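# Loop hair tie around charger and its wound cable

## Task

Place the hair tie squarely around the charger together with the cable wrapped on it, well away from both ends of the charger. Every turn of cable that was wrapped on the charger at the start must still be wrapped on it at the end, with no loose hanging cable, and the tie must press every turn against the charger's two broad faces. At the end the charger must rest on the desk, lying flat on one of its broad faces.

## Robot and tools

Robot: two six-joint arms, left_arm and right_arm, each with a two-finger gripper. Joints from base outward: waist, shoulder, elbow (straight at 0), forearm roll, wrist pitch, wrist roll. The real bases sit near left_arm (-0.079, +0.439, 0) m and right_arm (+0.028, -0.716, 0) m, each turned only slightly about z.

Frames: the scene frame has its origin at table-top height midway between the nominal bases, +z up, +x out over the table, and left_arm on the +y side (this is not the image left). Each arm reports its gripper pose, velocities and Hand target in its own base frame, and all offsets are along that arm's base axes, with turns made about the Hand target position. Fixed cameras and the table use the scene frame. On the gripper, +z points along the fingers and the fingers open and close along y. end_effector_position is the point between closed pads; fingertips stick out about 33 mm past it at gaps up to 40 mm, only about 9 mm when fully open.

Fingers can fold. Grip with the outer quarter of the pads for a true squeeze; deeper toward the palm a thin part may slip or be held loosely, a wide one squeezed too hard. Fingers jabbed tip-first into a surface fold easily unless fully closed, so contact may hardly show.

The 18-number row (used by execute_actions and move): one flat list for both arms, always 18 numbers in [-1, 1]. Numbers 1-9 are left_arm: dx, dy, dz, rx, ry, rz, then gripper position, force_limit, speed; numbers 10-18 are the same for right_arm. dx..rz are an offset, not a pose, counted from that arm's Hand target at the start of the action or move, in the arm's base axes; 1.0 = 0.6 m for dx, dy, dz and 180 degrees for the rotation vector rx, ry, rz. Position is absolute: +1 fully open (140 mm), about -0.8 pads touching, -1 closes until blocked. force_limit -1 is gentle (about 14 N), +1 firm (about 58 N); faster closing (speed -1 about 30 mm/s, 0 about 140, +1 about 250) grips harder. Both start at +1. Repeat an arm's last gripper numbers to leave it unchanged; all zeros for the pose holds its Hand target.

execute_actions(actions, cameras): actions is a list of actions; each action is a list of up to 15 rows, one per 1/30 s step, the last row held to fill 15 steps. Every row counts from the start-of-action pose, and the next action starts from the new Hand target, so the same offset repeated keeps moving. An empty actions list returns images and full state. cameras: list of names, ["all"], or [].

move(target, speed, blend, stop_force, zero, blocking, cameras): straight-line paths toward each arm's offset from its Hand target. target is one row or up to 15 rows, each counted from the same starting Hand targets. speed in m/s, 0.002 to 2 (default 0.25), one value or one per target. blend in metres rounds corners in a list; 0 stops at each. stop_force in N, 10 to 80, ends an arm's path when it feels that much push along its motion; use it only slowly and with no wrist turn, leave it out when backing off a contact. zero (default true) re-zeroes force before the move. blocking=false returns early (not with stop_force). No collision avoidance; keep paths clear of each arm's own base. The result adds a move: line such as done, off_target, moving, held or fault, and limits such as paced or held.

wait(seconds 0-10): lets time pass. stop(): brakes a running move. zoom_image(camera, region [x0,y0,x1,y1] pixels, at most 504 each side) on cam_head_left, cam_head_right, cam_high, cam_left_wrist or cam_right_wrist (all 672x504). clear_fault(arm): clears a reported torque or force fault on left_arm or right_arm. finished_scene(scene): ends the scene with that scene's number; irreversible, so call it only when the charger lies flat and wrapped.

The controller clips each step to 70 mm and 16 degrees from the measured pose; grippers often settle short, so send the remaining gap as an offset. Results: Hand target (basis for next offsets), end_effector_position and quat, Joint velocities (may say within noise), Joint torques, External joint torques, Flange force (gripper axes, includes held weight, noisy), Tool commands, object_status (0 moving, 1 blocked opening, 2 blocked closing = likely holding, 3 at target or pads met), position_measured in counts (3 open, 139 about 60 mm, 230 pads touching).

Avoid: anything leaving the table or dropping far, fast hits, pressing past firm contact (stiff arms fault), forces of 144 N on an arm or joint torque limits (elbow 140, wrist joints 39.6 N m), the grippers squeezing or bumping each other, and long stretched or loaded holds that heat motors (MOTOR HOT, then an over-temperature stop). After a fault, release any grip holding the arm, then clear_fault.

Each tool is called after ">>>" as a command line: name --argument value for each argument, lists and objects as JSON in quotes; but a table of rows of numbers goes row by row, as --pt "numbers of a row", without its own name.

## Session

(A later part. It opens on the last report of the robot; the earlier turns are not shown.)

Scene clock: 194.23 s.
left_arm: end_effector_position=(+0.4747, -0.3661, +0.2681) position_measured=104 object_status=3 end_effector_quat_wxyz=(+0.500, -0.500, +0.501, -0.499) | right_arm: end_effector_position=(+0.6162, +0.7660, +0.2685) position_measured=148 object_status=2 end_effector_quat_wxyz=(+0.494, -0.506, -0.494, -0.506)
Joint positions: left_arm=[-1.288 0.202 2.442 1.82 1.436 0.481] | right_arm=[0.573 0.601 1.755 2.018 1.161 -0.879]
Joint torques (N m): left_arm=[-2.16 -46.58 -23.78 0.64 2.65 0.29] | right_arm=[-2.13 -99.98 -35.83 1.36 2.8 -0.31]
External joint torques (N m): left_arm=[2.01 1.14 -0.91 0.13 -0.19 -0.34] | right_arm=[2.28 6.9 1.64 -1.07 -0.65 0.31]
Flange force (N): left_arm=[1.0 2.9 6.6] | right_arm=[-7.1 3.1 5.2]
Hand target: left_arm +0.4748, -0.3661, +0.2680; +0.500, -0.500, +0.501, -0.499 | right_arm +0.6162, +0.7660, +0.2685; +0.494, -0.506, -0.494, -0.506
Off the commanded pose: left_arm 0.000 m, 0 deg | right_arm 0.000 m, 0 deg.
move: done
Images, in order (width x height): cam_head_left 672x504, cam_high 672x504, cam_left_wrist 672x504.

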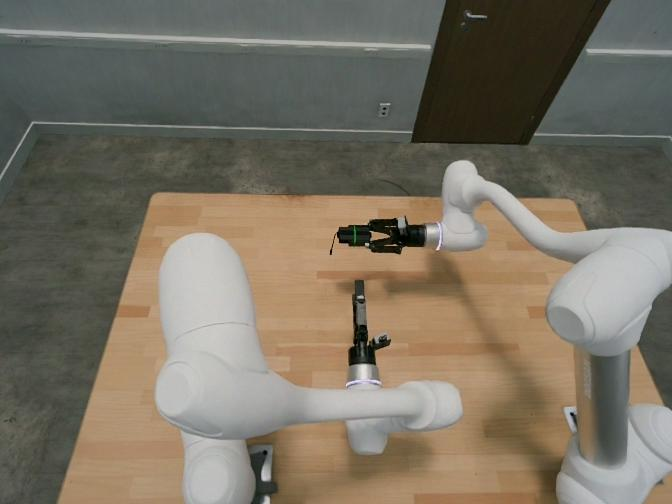

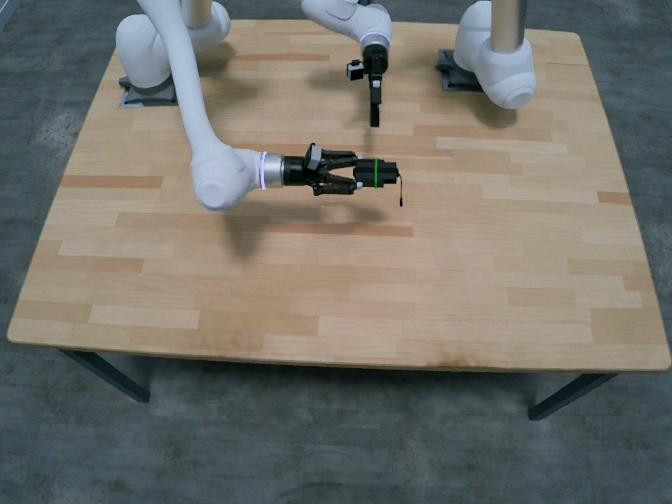

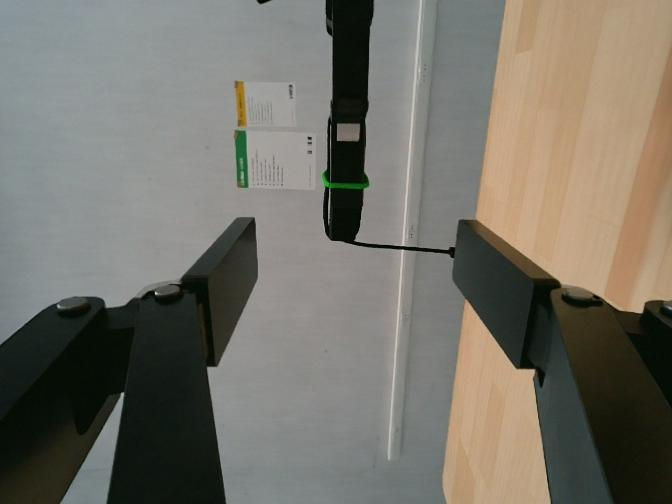

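>>> move --target '[0.3355,-0.001,0,0,0,0,0.2,0,-1,0,0,0,0,0,0,-1,-1,-1]' --speed 0.1 --cameras '["cam_left_wrist","cam_high","cam_right_wrist"]'

>>> zoom_image --camera "cam_high" --region '[290, 80, 430, 210]'

Scene clock: 205.90 s.
left_arm: end_effector_position=(+0.6761, -0.3667, +0.2680) position_measured=104 object_status=3 end_effector_quat_wxyz=(+0.500, -0.500, +0.501, -0.499) | right_arm: end_effector_position=(+0.6162, +0.7660, +0.2685) position_measured=148 object_status=2 end_effector_quat_wxyz=(+0.494, -0.506, -0.494, -0.506)
Joint positions: left_arm=[-0.887 0.328 2.244 2.172 1.221 0.461] | right_arm=[0.573 0.601 1.755 2.018 1.161 -0.879]
Joint torques (N m): left_arm=[-0.99 -62.98 -26.59 -0.3 2.63 0.27] | right_arm=[-2.13 -99.87 -35.74 1.37 2.77 -0.28]
External joint torques (N m): left_arm=[0.89 1.78 -1.05 0.13 -0.15 -0.32] | right_arm=[1.99 6.17 1.29 -1.05 -0.61 0.28]
Flange force (N): left_arm=[1.2 3.1 4.4] | right_arm=[-6.2 3.2 4.8]
Hand target: left_arm +0.6761, -0.3667, +0.2680; +0.500, -0.500, +0.501, -0.499 | right_arm +0.6162, +0.7660, +0.2685; +0.494, -0.506, -0.494, -0.506
Off the commanded pose: left_arm 0.000 m, 0 deg | right_arm 0.000 m, 0 deg.
move: done
Images, in order (width x height): cam_high 672x504, cam_left_wrist 672x504, cam_right_wrist 672x504.

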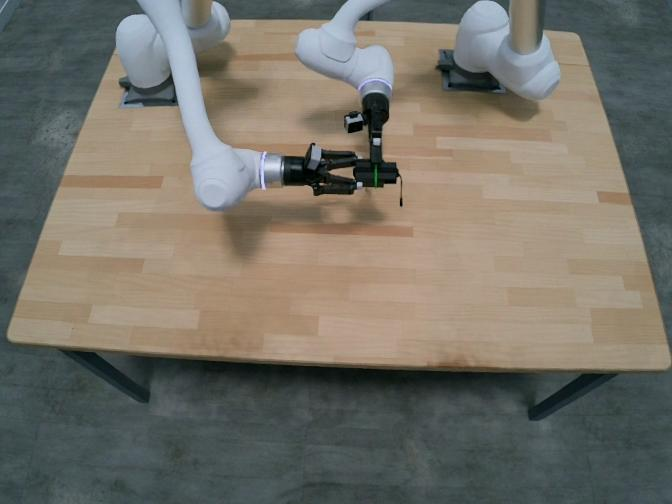

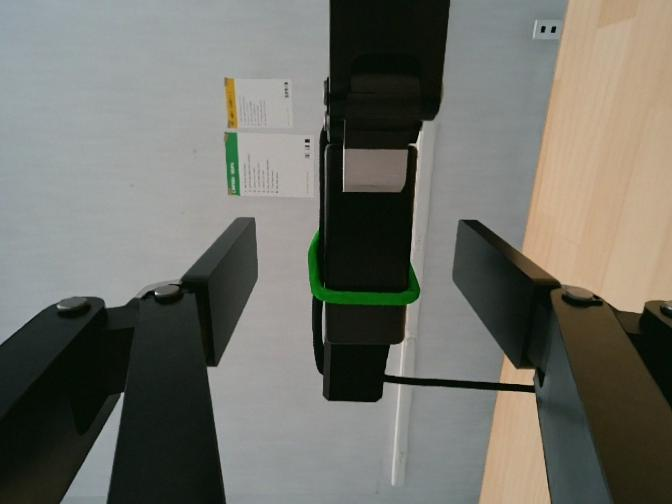

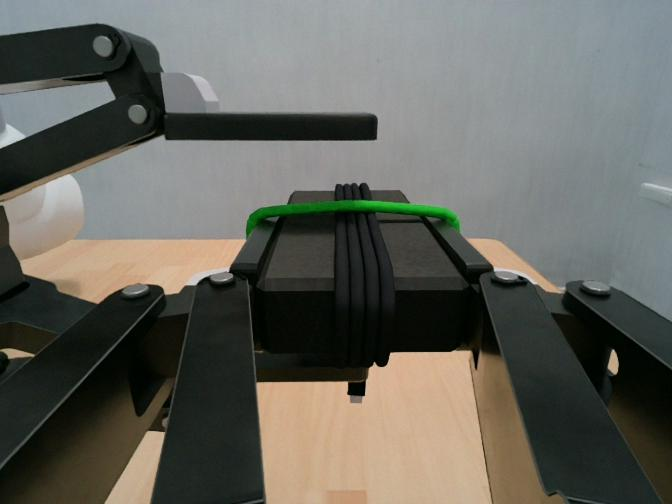

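Scaled by 3.600.

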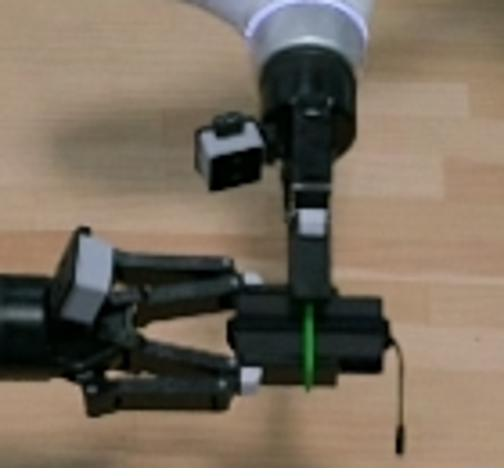

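>>> move --target '[0,0,-0.001,0,0,0,-1,0,-1,0,0,0,0,0,0,-1,-1,-1]' --speed 0.04

>>> wait --seconds 0.6 --cameras '["cam_left_wrist","cam_right_wrist"]'

Scene clock: 212.33 s.
left_arm: end_effector_position=(+0.6761, -0.3667, +0.2674) position_measured=181 object_status=0 end_effector_quat_wxyz=(+0.500, -0.500, +0.501, -0.499) | right_arm: end_effector_position=(+0.6162, +0.7660, +0.2686) position_measured=148 object_status=2 end_effector_quat_wxyz=(+0.494, -0.506, -0.494, -0.506)
Joint positions: left_arm=[-0.887 0.329 2.244 2.172 1.222 0.46] | right_arm=[0.573 0.601 1.755 2.018 1.161 -0.879]
Joint torques (N m): left_arm=[-1.92 -64.81 -27.34 0.06 3.09 0.37] | right_arm=[-3.1 -97.44 -35.1 1.07 1.68 -0.67]
External joint torques (N m): left_arm=[1.97 3.37 -0.25 -0.24 -0.58 -0.42] | right_arm=[3 4.33 0.89 -0.76 0.46 0.67]
Flange force (N): left_arm=[0.4 5.7 6.2] | right_arm=[-4.2 1.7 4.4]
Hand target: left_arm +0.6761, -0.3667, +0.2674; +0.500, -0.500, +0.501, -0.499 | right_arm +0.6162, +0.7660, +0.2685; +0.494, -0.506, -0.494, -0.506
Off the commanded pose: left_arm 0.000 m, 0 deg | right_arm 0.000 m, 0 deg.
move: done

Scene clock: 212.93 s.
left_arm: end_effector_position=(+0.6761, -0.3666, +0.2674) position_measured=181 object_status=2 end_effector_quat_wxyz=(+0.500, -0.500, +0.501, -0.499) | right_arm: end_effector_position=(+0.6162, +0.7660, +0.2686) position_measured=148 object_status=2 end_effector_quat_wxyz=(+0.494, -0.506, -0.494, -0.506)
Joint positions: left_arm=[-0.887 0.329 2.244 2.172 1.222 0.46] | right_arm=[0.573 0.601 1.755 2.018 1.161 -0.879]
Joint torques (N m): left_arm=[-1.75 -64.87 -27.13 -0.06 2.97 0.25] | right_arm=[-3.19 -97.68 -35.11 1.08 1.8 -0.67]
External joint torques (N m): left_arm=[1.6 3.65 -0.44 -0.1 -0.48 -0.3] | right_arm=[3.33 4.52 0.79 -0.8 0.34 0.66]
Flange force (N): left_arm=[1.3 6.1 6.2] | right_arm=[-4.3 1.8 5.1]
Hand target: left_arm +0.6761, -0.3667, +0.2674; +0.500, -0.500, +0.501, -0.499 | right_arm +0.6162, +0.7660, +0.2685; +0.494, -0.506, -0.494, -0.506
Tool commands: left_gripper/position=-1.0 left_gripper/force_limit=+0.0 left_gripper/speed=-1.0 right_gripper/position=-1.0 right_gripper/force_limit=-1.0 right_gripper/speed=-1.0
Off the commanded pose: left_arm 0.000 m, 0 deg | right_arm 0.000 m, 0 deg.
wait: 0.60 s; at rest by 0.17 s
Images, in order (width x height): cam_left_wrist 672x504, cam_right_wrist 672x504.

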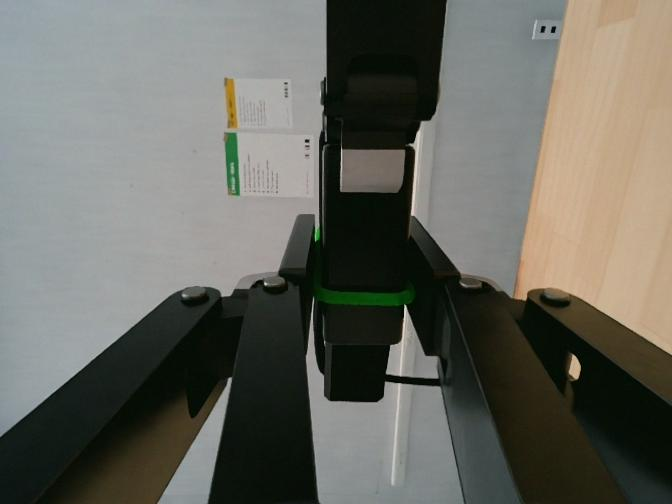

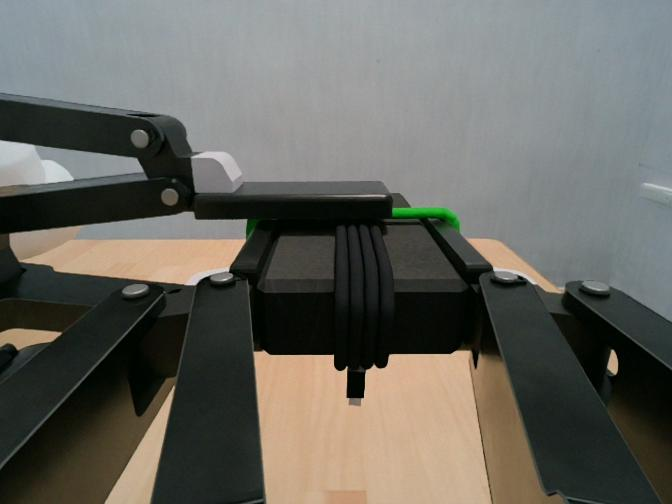

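Clamped with low stray forces. Open right with force and withdraw.

>>> move --pt "0 0 0 0 0 0 -1 0 -1 0 0 0 0 0 0 -0.03 1 -1" --pt "0 0 0 0 0 0 -1 0 -1 0 -0.03 0 0 0 0 -0.03 1 -1" --speed 0.02 --cameras '["cam_left_wrist","cam_high","cam_right_wrist"]'

>>> zoom_image --camera "cam_high" --region '[290, 80, 430, 210]'

Scene clock: 217.67 s.
left_arm: end_effector_position=(+0.6761, -0.3667, +0.2674) position_measured=181 object_status=2 end_effector_quat_wxyz=(+0.500, -0.500, +0.501, -0.499) | right_arm: end_effector_position=(+0.6162, +0.7480, +0.2685) position_measured=133 object_status=3 end_effector_quat_wxyz=(+0.494, -0.506, -0.494, -0.506)
Joint positions: left_arm=[-0.887 0.329 2.244 2.172 1.222 0.46] | right_arm=[0.553 0.589 1.777 2.005 1.179 -0.883]
Joint torques (N m): left_arm=[1.54 -67.55 -27.79 -0.79 5.01 0.26] | right_arm=[-5.43 -93.05 -31.47 0.31 1.03 -0.39]
External joint torques (N m): left_arm=[-1.64 6.35 0.23 0.63 -2.51 -0.3] | right_arm=[5.76 0.32 -2.75 0.04 1.15 0.39]
Flange force (N): left_arm=[5.2 9.0 5.3] | right_arm=[0.4 1.4 9.3]
Hand target: left_arm +0.6761, -0.3667, +0.2674; +0.500, -0.500, +0.501, -0.499 | right_arm +0.6162, +0.7480, +0.2685; +0.494, -0.506, -0.494, -0.506
Off the commanded pose: left_arm 0.000 m, 0 deg | right_arm 0.000 m, 0 deg.
move: done
Images, in order (width x height): cam_high 672x504, cam_left_wrist 672x504, cam_right_wrist 672x504.

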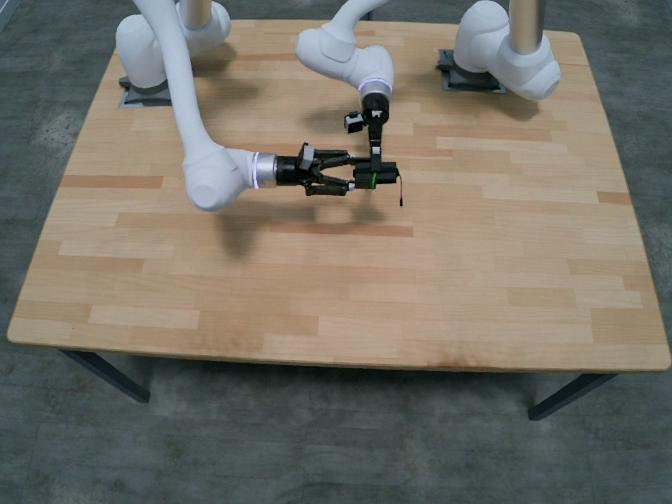

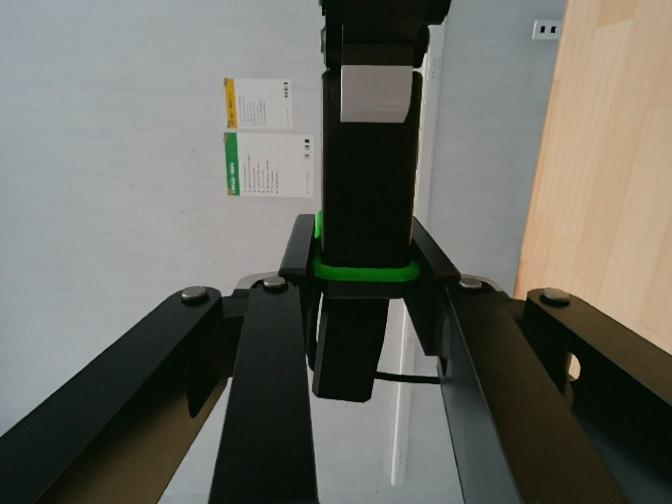

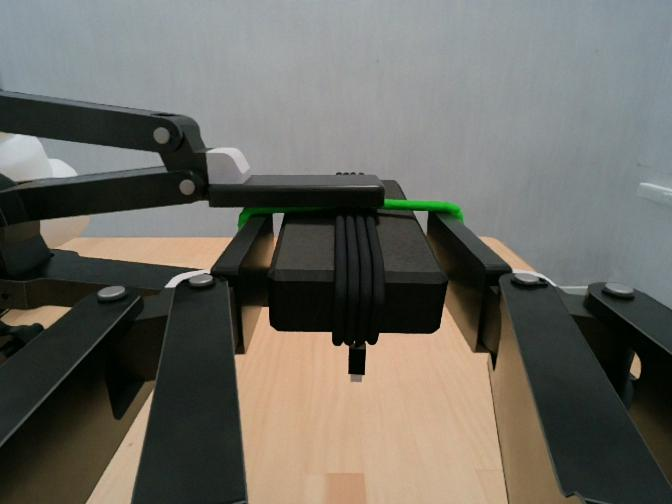

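Scaled by 3.600.

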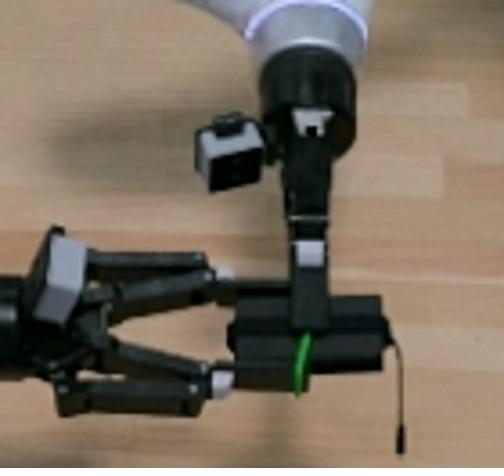

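>>> move --target '[0,0,0,0,0,0,-1,0,-1,0,-0.025,0,0,0,0,-0.03,1,-1]' --speed 0.02 --cameras '["cam_left_wrist","cam_high","cam_right_wrist"]'

>>> zoom_image --camera "cam_high" --region '[290, 80, 430, 210]'

>>> zoom_image --camera "cam_right_wrist" --region '[150, 80, 550, 400]'

Scene clock: 221.33 s.
left_arm: end_effector_position=(+0.6761, -0.3667, +0.2675) position_measured=181 object_status=2 end_effector_quat_wxyz=(+0.500, -0.500, +0.501, -0.499) | right_arm: end_effector_position=(+0.6162, +0.7330, +0.2685) position_measured=132 object_status=3 end_effector_quat_wxyz=(+0.494, -0.506, -0.494, -0.506)
Joint positions: left_arm=[-0.887 0.329 2.244 2.172 1.222 0.46] | right_arm=[0.535 0.58 1.795 1.993 1.193 -0.886]
Joint torques (N m): left_arm=[-1.59 -65.28 -28.37 0.12 3.6 0.2] | right_arm=[-2.2 -94.07 -33.44 0.83 1.88 -0.31]
External joint torques (N m): left_arm=[1.5 3.99 0.8 -0.28 -1.1 -0.24] | right_arm=[2.21 3.14 -0.25 -0.43 0.28 0.31]
Flange force (N): left_arm=[0.2 6.2 5.1] | right_arm=[-3.1 2.5 4.4]
Hand target: left_arm +0.6761, -0.3667, +0.2674; +0.500, -0.500, +0.501, -0.499 | right_arm +0.6162, +0.7330, +0.2685; +0.494, -0.506, -0.494, -0.506
Off the commanded pose: left_arm 0.000 m, 0 deg | right_arm 0.000 m, 0 deg.
move: done
Images, in order (width x height): cam_high 672x504, cam_left_wrist 672x504, cam_right_wrist 672x504.

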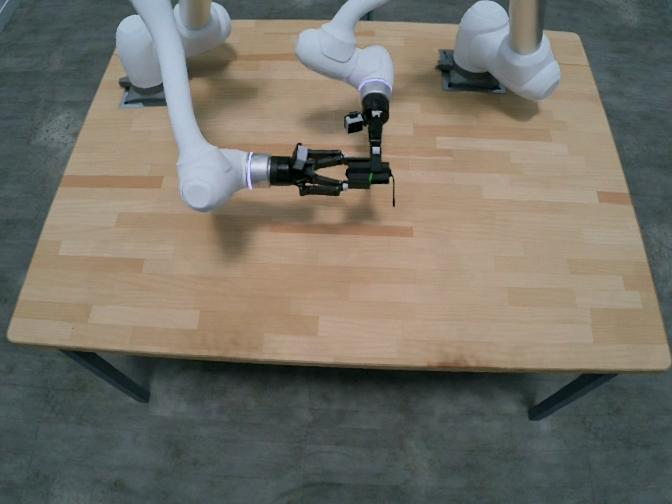

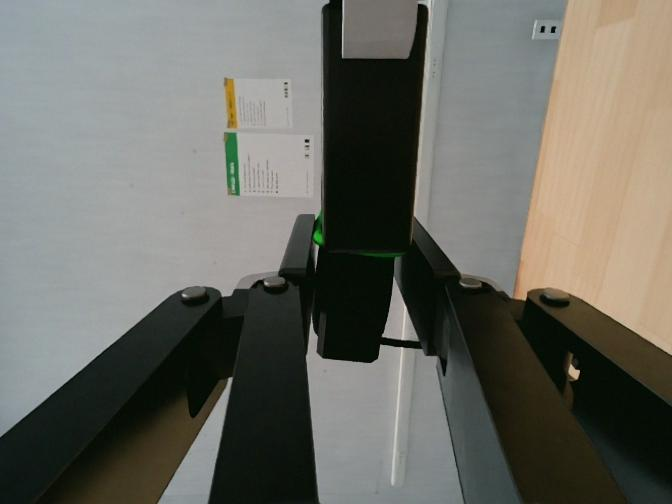

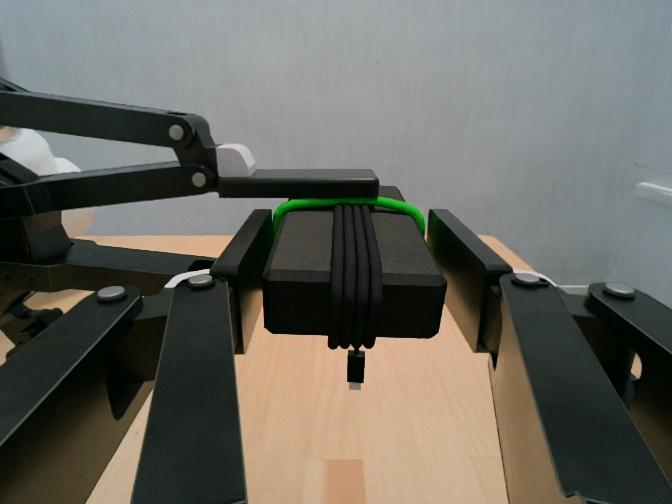

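Scaled by 3.600.

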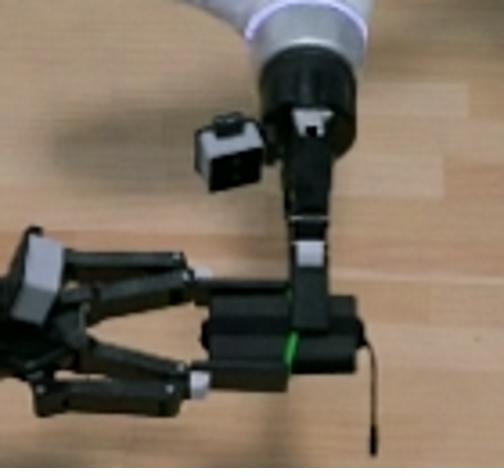

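Scaled by 1.260.

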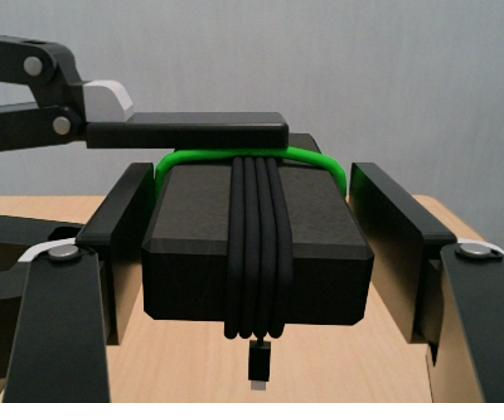

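>>> move --pt "0 0 0 0 0 0 -1 0 -1 0 -0.19 0 0 0 0 -0.03 1 -1" --pt "0 0 0 0 0 0 -1 0 -1 0 -0.25 0.15 0 0 0 0.15 1 -1" --pt "0 0 0 0 0 0 -1 0 -1 -0.001 -0.015 0.27 -0.5 0 0 0.15 1 -1" --speed '[0.05,0.15,0.25]' --cameras '["cam_left_wrist","cam_right_wrist","cam_high"]'

>>> zoom_image --camera "cam_left_wrist" --region '[250, 50, 450, 400]'

>>> zoom_image --camera "cam_high" --region '[290, 80, 430, 210]'

Scene clock: 240.53 s.
left_arm: end_effector_position=(+0.6761, -0.3667, +0.2674) position_measured=181 object_status=2 end_effector_quat_wxyz=(+0.500, -0.500, +0.501, -0.499) | right_arm: end_effector_position=(+0.6156, +0.7239, +0.4306) position_measured=110 object_status=3 end_effector_quat_wxyz=(+0.009, +0.707, +0.707, +0.008)
Joint positions: left_arm=[-0.887 0.329 2.244 2.172 1.222 0.46] | right_arm=[0.836 0.708 0.61 -0.019 1.808 0.831]
Joint torques (N m): left_arm=[-1.23 -65.56 -28.35 0.15 3.6 0.2] | right_arm=[-1.79 -112.69 -40.7 4.71 -0.36 -0.31]
External joint torques (N m): left_arm=[1.24 4.36 0.8 -0.32 -1.1 -0.25] | right_arm=[1.52 4.02 -0.24 -0.55 0.27 0.31]
Flange force (N): left_arm=[0.8 6.8 4.9] | right_arm=[11.0 6.8 -4.0]
Hand target: left_arm +0.6761, -0.3667, +0.2674; +0.500, -0.500, +0.501, -0.499 | right_arm +0.6156, +0.7240, +0.4305; +0.009, +0.707, +0.707, +0.008
Off the commanded pose: left_arm 0.000 m, 0 deg | right_arm 0.000 m, 0 deg.
move: done
Images, in order (width x height): cam_high 672x504, cam_left_wrist 672x504, cam_right_wrist 672x504.

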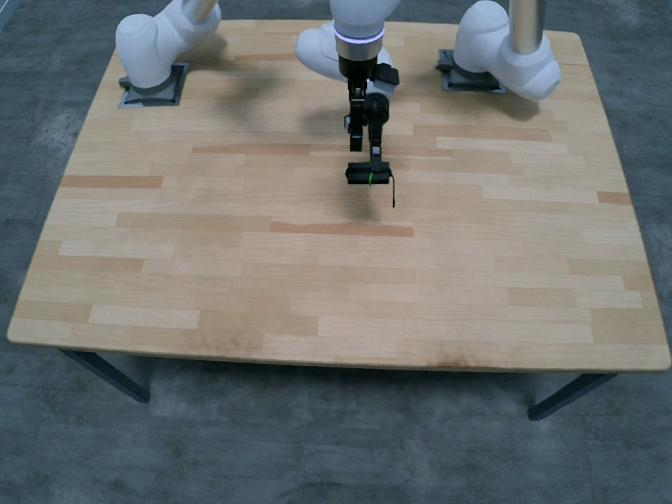

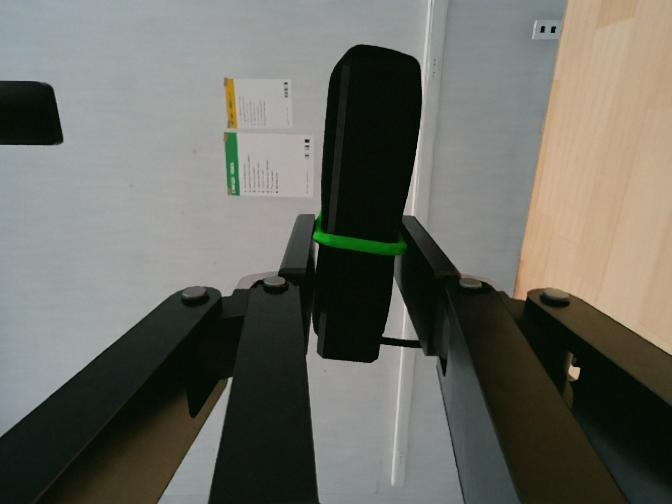

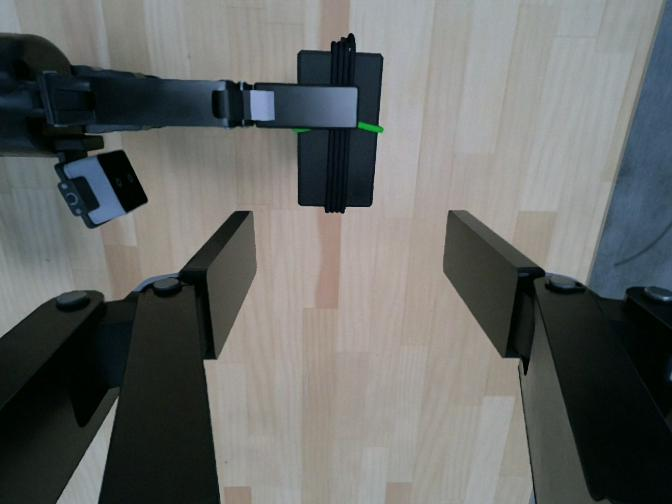

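Scaled by 1.440.

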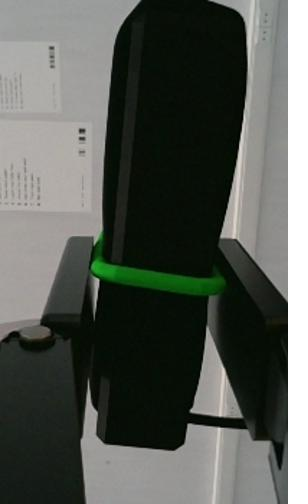

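Scaled by 3.600.

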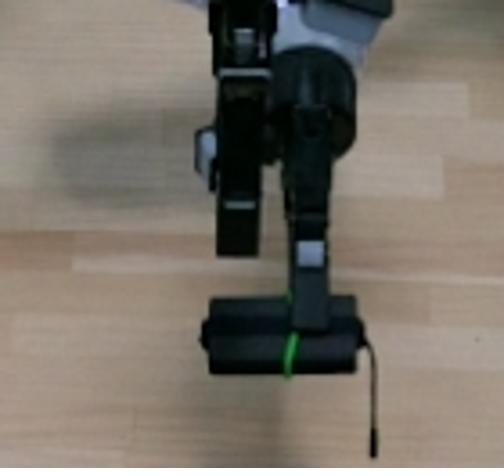

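>>> move --target '[0,0,0,0,0,0,-1,0,-1,-0.007,0.004,-0.185,0,0,0,0.1,1,-1]' --speed 0.1 --cameras '["cam_left_wrist","cam_right_wrist","cam_high"]'

Scene clock: 249.17 s.
left_arm: end_effector_position=(+0.6761, -0.3667, +0.2674) position_measured=181 object_status=2 end_effector_quat_wxyz=(+0.500, -0.500, +0.501, -0.499) | right_arm: end_effector_position=(+0.6114, +0.7264, +0.3196) position_measured=117 object_status=3 end_effector_quat_wxyz=(+0.009, +0.707, +0.707, +0.008)
Joint positions: left_arm=[-0.887 0.329 2.244 2.172 1.222 0.46] | right_arm=[0.841 0.67 0.877 -0.018 1.58 0.841]
Joint torques (N m): left_arm=[-1.25 -65.58 -28.41 0.18 3.61 0.22] | right_arm=[-2.01 -111.19 -41.89 4.84 -0.36 -0.26]
External joint torques (N m): left_arm=[1.38 4.09 0.81 -0.37 -1.1 -0.27] | right_arm=[1.66 3.82 -0.6 -0.53 0.27 0.26]
Flange force (N): left_arm=[0.5 6.4 4.8] | right_arm=[9.5 5.2 -1.7]
Hand target: left_arm +0.6761, -0.3667, +0.2674; +0.500, -0.500, +0.501, -0.499 | right_arm +0.6114, +0.7264, +0.3195; +0.009, +0.707, +0.707, +0.008
Off the commanded pose: left_arm 0.000 m, 0 deg | right_arm 0.000 m, 0 deg.
move: done
Images, in order (width x height): cam_high 672x504, cam_left_wrist 672x504, cam_right_wrist 672x504.

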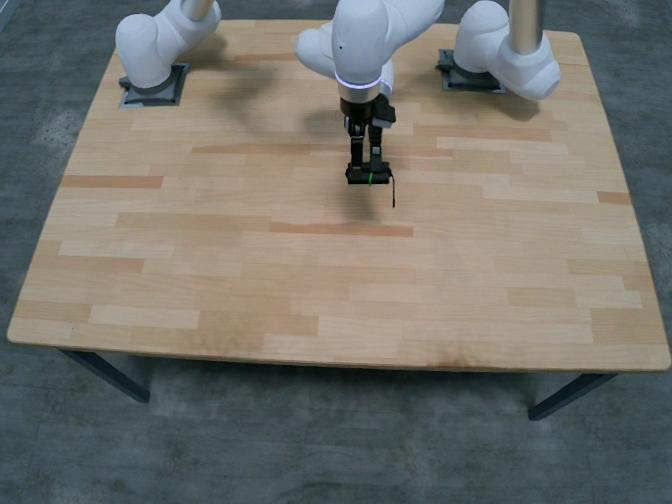

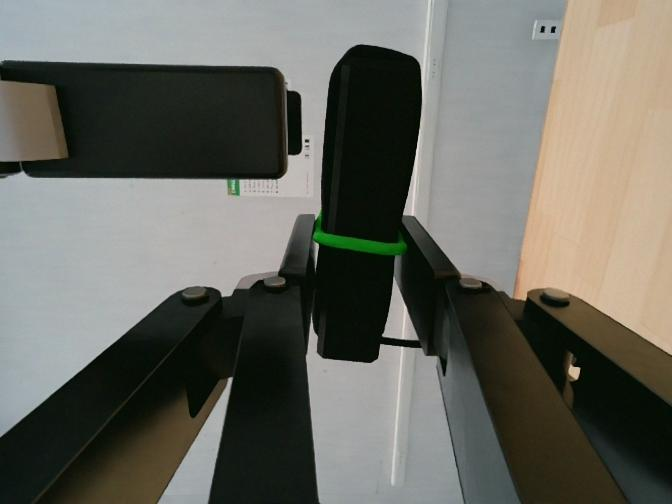

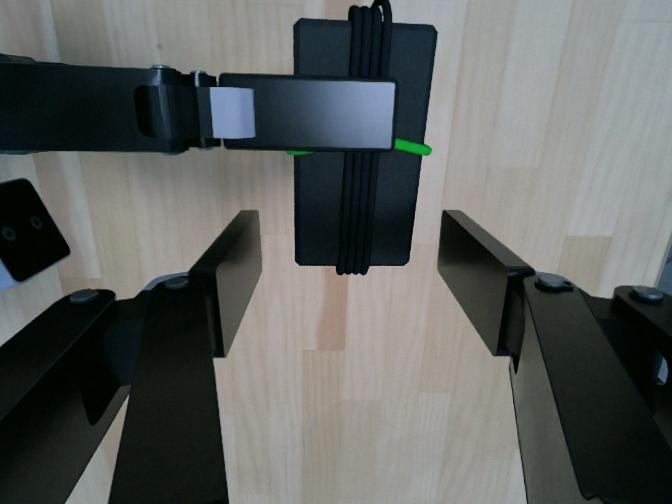

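>>> move --target '[0,0,0,0,0,0,-1,0,-1,0,-0.002,-0.0525,0,0,0,0.1,1,-1]' --speed 0.05 --cameras '["cam_left_wrist","cam_right_wrist","cam_high"]'

>>> zoom_image --camera "cam_high" --region '[290, 80, 430, 210]'

Scene clock: 258.13 s.
left_arm: end_effector_position=(+0.6761, -0.3667, +0.2674) position_measured=181 object_status=2 end_effector_quat_wxyz=(+0.500, -0.500, +0.501, -0.499) | right_arm: end_effector_position=(+0.6114, +0.7252, +0.2881) position_measured=117 object_status=3 end_effector_quat_wxyz=(+0.009, +0.707, +0.707, +0.008)
Joint positions: left_arm=[-0.887 0.329 2.244 2.172 1.222 0.46] | right_arm=[0.84 0.668 0.936 -0.018 1.522 0.841]
Joint torques (N m): left_arm=[-0.94 -65.68 -28.25 0.18 3.65 0.17] | right_arm=[-2.07 -111.32 -41.87 4.83 -0.36 -0.33]
External joint torques (N m): left_arm=[0.84 4.5 0.69 -0.34 -1.16 -0.22] | right_arm=[2.35 3.38 -0.76 -0.48 0.28 0.33]
Flange force (N): left_arm=[1.6 6.9 4.5] | right_arm=[9.4 4.1 -1.4]
Hand target: left_arm +0.6761, -0.3667, +0.2674; +0.500, -0.500, +0.501, -0.499 | right_arm +0.6114, +0.7252, +0.2880; +0.009, +0.707, +0.707, +0.008
Off the commanded pose: left_arm 0.000 m, 0 deg | right_arm 0.000 m, 0 deg.
move: done
Images, in order (width x height): cam_high 672x504, cam_left_wrist 672x504, cam_right_wrist 672x504.

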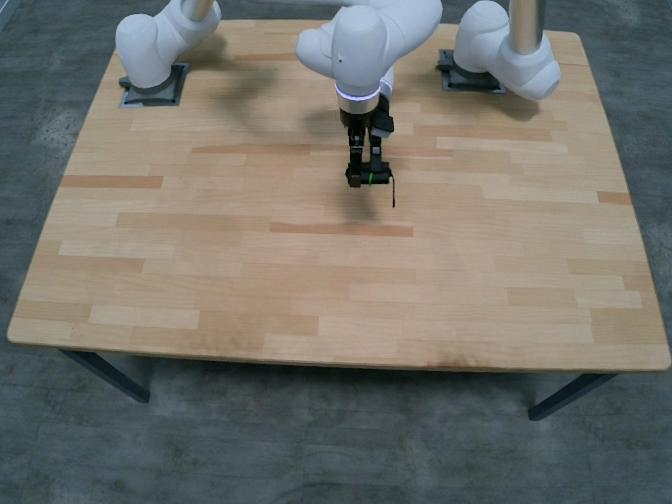

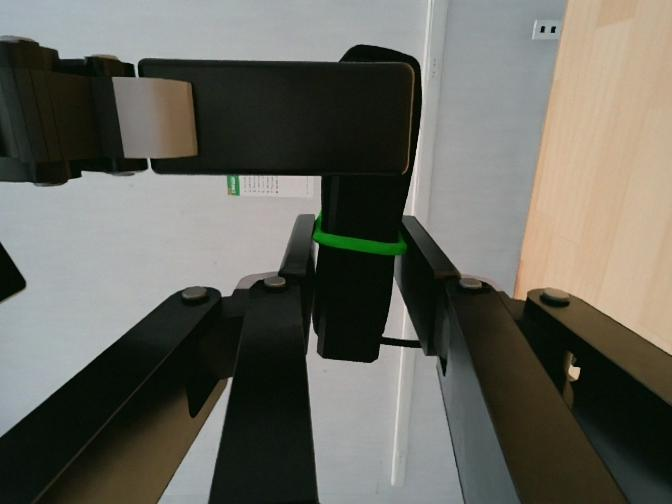

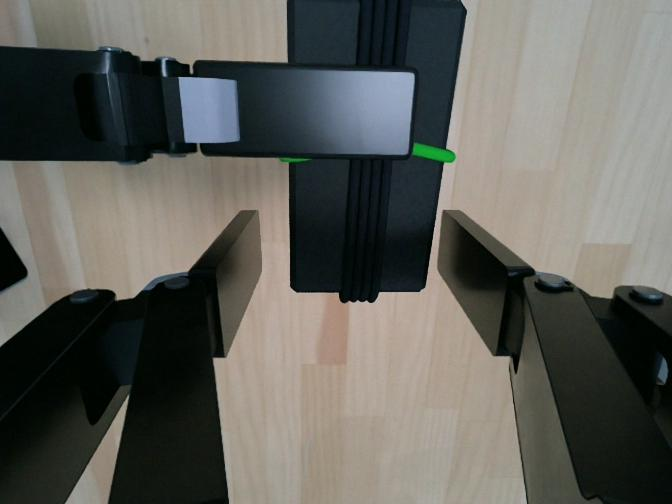

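Scaled by 3.600.

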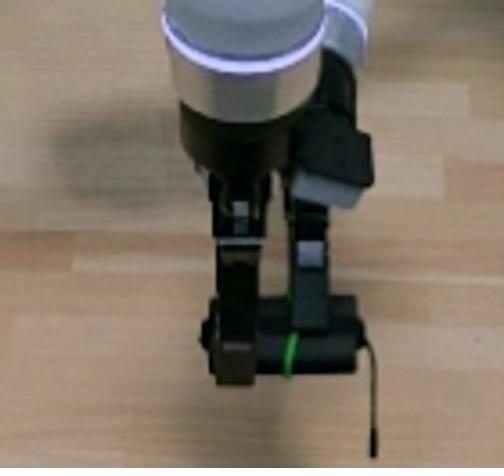

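>>> move --target '[0,0,0,0,0,0,-1,0,-1,0,0,0,0,0,0,-1,-0.2,-1]' --speed 0.05

>>> wait --seconds 0.4

>>> move --pt "0 0 0 0 0 0 0.2 0 -1 0 0 0 0 0 0 -1 -0.2 -1" --pt "-0.3 0 0 0 0 0 0.2 0 -1 0 0 0 0 0 0 -1 -0.2 -1" --speed 0.08 --cameras '["cam_left_wrist","cam_right_wrist","cam_high"]'

>>> zoom_image --camera "cam_left_wrist" --region '[230, 20, 470, 280]'

>>> zoom_image --camera "cam_right_wrist" --region '[230, 0, 500, 330]'

Scene clock: 264.50 s.
left_arm: end_effector_position=(+0.6761, -0.3667, +0.2674) position_measured=181 object_status=2 end_effector_quat_wxyz=(+0.500, -0.500, +0.501, -0.499) | right_arm: end_effector_position=(+0.6114, +0.7251, +0.2880) position_measured=146 object_status=0 end_effector_quat_wxyz=(+0.009, +0.707, +0.707, +0.008)
Joint positions: left_arm=[-0.887 0.329 2.244 2.172 1.222 0.46] | right_arm=[0.84 0.668 0.936 -0.018 1.522 0.841]
Joint torques (N m): left_arm=[-0.51 -66.45 -30.25 0.44 4.01 0.2] | right_arm=[1.05 -110.07 -40.36 5.87 0.34 -0.39]
External joint torques (N m): left_arm=[0.64 5.14 2.68 -0.64 -1.5 -0.24] | right_arm=[-0.93 3.35 -1.88 -1.56 -0.43 0.39]
Flange force (N): left_arm=[0.0 8.3 2.1] | right_arm=[9.2 8.4 -2.0]
Hand target: left_arm +0.6761, -0.3667, +0.2674; +0.500, -0.500, +0.501, -0.499 | right_arm +0.6114, +0.7252, +0.2880; +0.009, +0.707, +0.707, +0.008
Off the commanded pose: left_arm 0.000 m, 0 deg | right_arm 0.000 m, 0 deg.
move: done

Scene clock: 264.90 s.
left_arm: end_effector_position=(+0.6761, -0.3667, +0.2674) position_measured=181 object_status=2 end_effector_quat_wxyz=(+0.500, -0.500, +0.501, -0.499) | right_arm: end_effector_position=(+0.6114, +0.7251, +0.2880) position_measured=146 object_status=2 end_effector_quat_wxyz=(+0.009, +0.707, +0.707, +0.008)
Joint positions: left_arm=[-0.887 0.329 2.244 2.172 1.222 0.46] | right_arm=[0.84 0.668 0.936 -0.018 1.522 0.841]
Joint torques (N m): left_arm=[-0.34 -66.43 -30.4 0.45 4.06 0.19] | right_arm=[1.11 -109.98 -40.32 5.89 0.35 -0.41]
External joint torques (N m): left_arm=[0.23 5.05 2.81 -0.61 -1.56 -0.24] | right_arm=[-1.09 2.68 -2.14 -1.56 -0.44 0.42]
Flange force (N): left_arm=[0.2 8.1 1.4] | right_arm=[8.7 8.2 -2.4]
Hand target: left_arm +0.6761, -0.3667, +0.2674; +0.500, -0.500, +0.501, -0.499 | right_arm +0.6114, +0.7252, +0.2880; +0.009, +0.707, +0.707, +0.008
Tool commands: left_gripper/position=-1.0 left_gripper/force_limit=+0.0 left_gripper/speed=-1.0 right_gripper/position=-1.0 right_gripper/force_limit=-0.2 right_gripper/speed=-1.0
Off the commanded pose: left_arm 0.000 m, 0 deg | right_arm 0.000 m, 0 deg.
wait: 0.40 s; at rest by 0.17 s

Scene clock: 269.33 s.
left_arm: end_effector_position=(+0.4961, -0.3666, +0.2674) position_measured=104 object_status=3 end_effector_quat_wxyz=(+0.500, -0.500, +0.501, -0.499) | right_arm: end_effector_position=(+0.6114, +0.7252, +0.2880) position_measured=148 object_status=2 end_effector_quat_wxyz=(+0.009, +0.707, +0.707, +0.008)
Joint positions: left_arm=[-1.237 0.214 2.427 1.865 1.411 0.478] | right_arm=[0.84 0.668 0.936 -0.018 1.522 0.841]
Joint torques (N m): left_arm=[-1.36 -49.05 -24.02 0.53 2.59 0.23] | right_arm=[-2.19 -114.82 -43.86 4.89 -0.43 -0.29]
External joint torques (N m): left_arm=[1.31 1.99 -0.89 0.12 -0.12 -0.28] | right_arm=[2.18 8.03 1.56 -0.58 0.34 0.29]
Flange force (N): left_arm=[2.2 4.5 5.1] | right_arm=[10.5 5.2 2.7]
Hand target: left_arm +0.4961, -0.3667, +0.2674; +0.500, -0.500, +0.501, -0.499 | right_arm +0.6114, +0.7252, +0.2880; +0.009, +0.707, +0.707, +0.008
Off the commanded pose: left_arm 0.000 m, 0 deg | right_arm 0.000 m, 0 deg.
move: done
Images, in order (width x height): cam_high 672x504, cam_left_wrist 672x504, cam_right_wrist 672x504.

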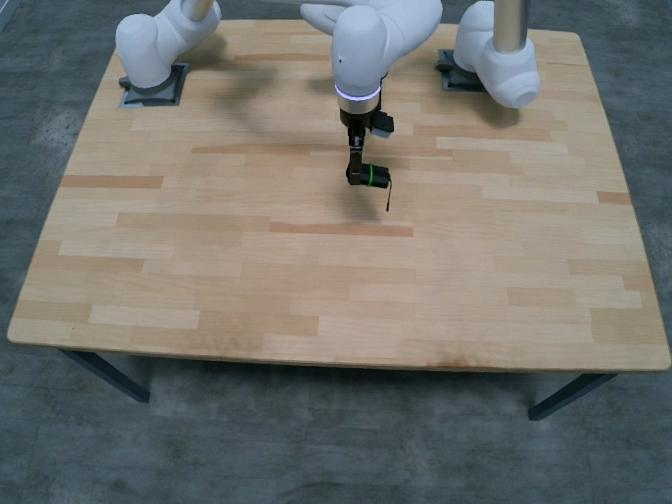

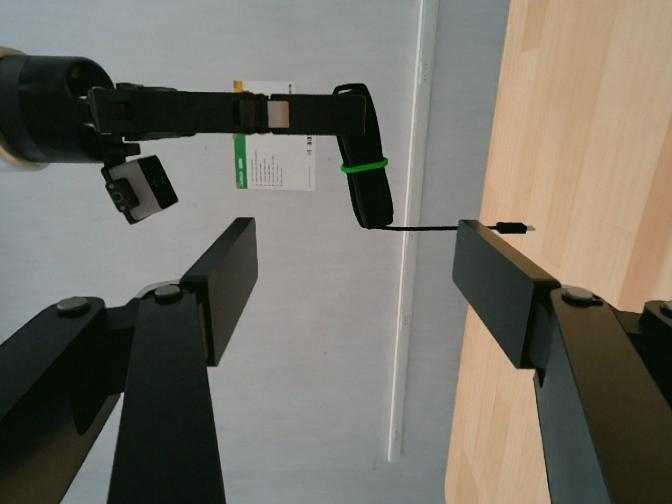

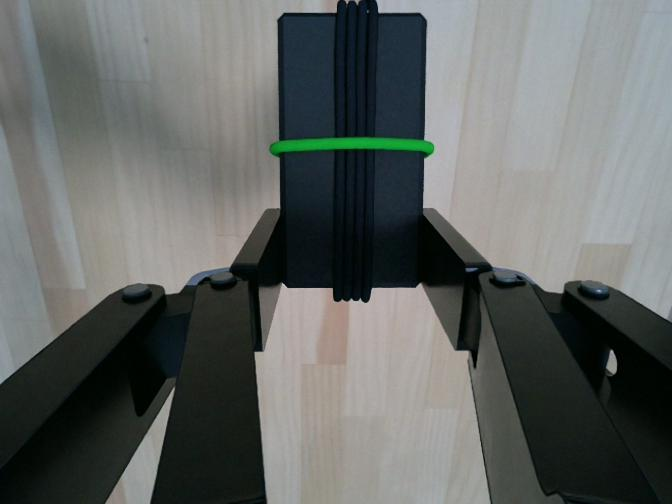

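Scaled by 1.938.

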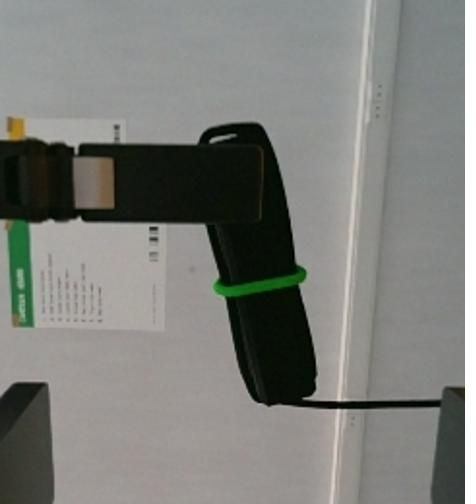

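Scaled by 1.527.

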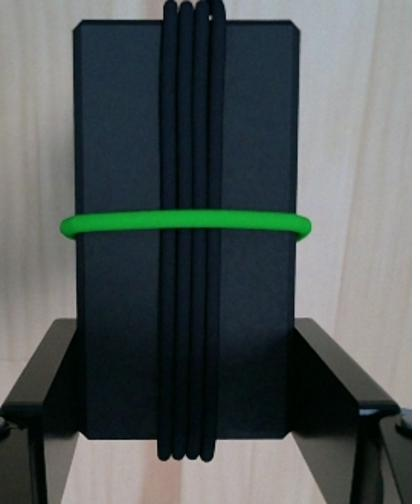

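>>> move --target '[-0.1,0,0.05,0,0,0,0.2,0,-1,0,0,-0.1,0.08,0,0,-1,-0.2,-1]' --speed 0.1 --cameras '["cam_left_wrist","cam_right_wrist","cam_head_left"]'

>>> zoom_image --camera "cam_left_wrist" --region '[330, 20, 570, 280]'

Scene clock: 275.70 s.
left_arm: end_effector_position=(+0.4361, -0.3666, +0.2974) position_measured=104 object_status=3 end_effector_quat_wxyz=(+0.500, -0.500, +0.501, -0.499) | right_arm: end_effector_position=(+0.6114, +0.7252, +0.2281) position_measured=148 object_status=2 end_effector_quat_wxyz=(-0.080, +0.702, +0.701, +0.097)
Joint positions: left_arm=[-1.386 0.124 2.445 1.726 1.47 0.566] | right_arm=[0.778 0.572 1.221 0.175 1.159 0.725]
Joint torques (N m): left_arm=[-1.41 -42.26 -25.88 0.98 2.44 0.31] | right_arm=[-2.22 -105.81 -43.45 5.45 -1.15 -0.28]
External joint torques (N m): left_arm=[1.55 2.36 -1.18 0.11 -0.09 -0.36] | right_arm=[1.94 7.06 1.28 -0.8 0.59 0.28]
Flange force (N): left_arm=[4.1 5.2 5.9] | right_arm=[7.4 4.3 5.2]
Hand target: left_arm +0.4361, -0.3667, +0.2974; +0.500, -0.500, +0.501, -0.499 | right_arm +0.6114, +0.7252, +0.2280; -0.080, +0.702, +0.701, +0.097
Off the commanded pose: left_arm 0.000 m, 0 deg | right_arm 0.000 m, 0 deg.
move: done
Images, in order (width x height): cam_head_left 672x504, cam_left_wrist 672x504, cam_right_wrist 672x504.

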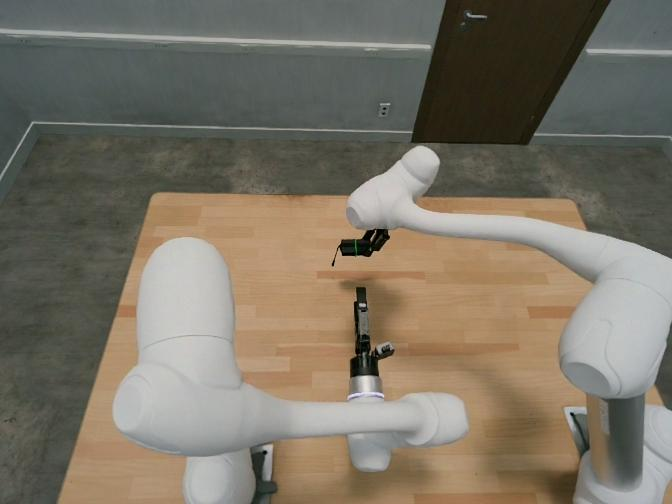

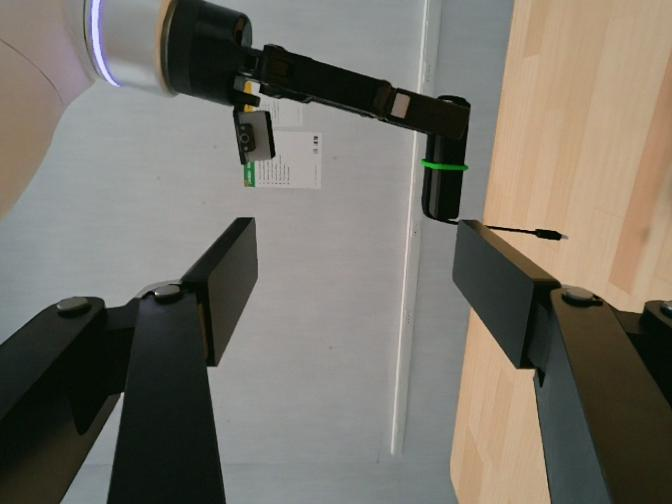

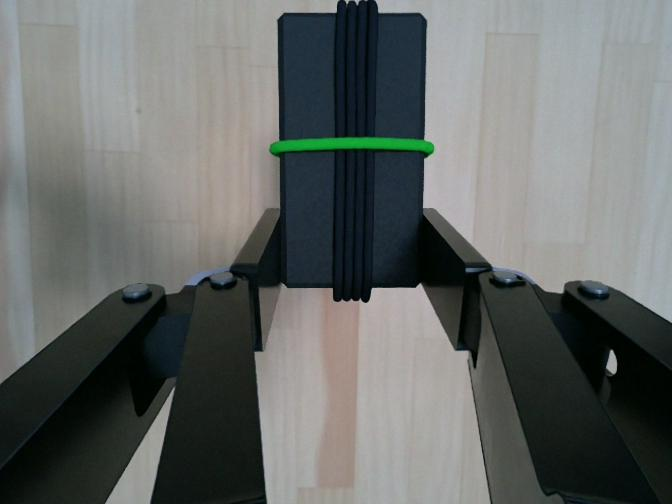

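Scaled by 1.938.

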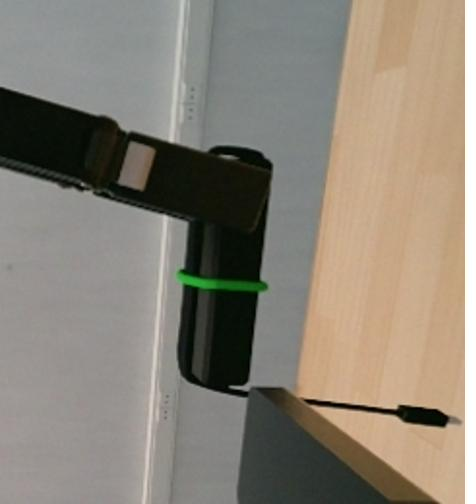

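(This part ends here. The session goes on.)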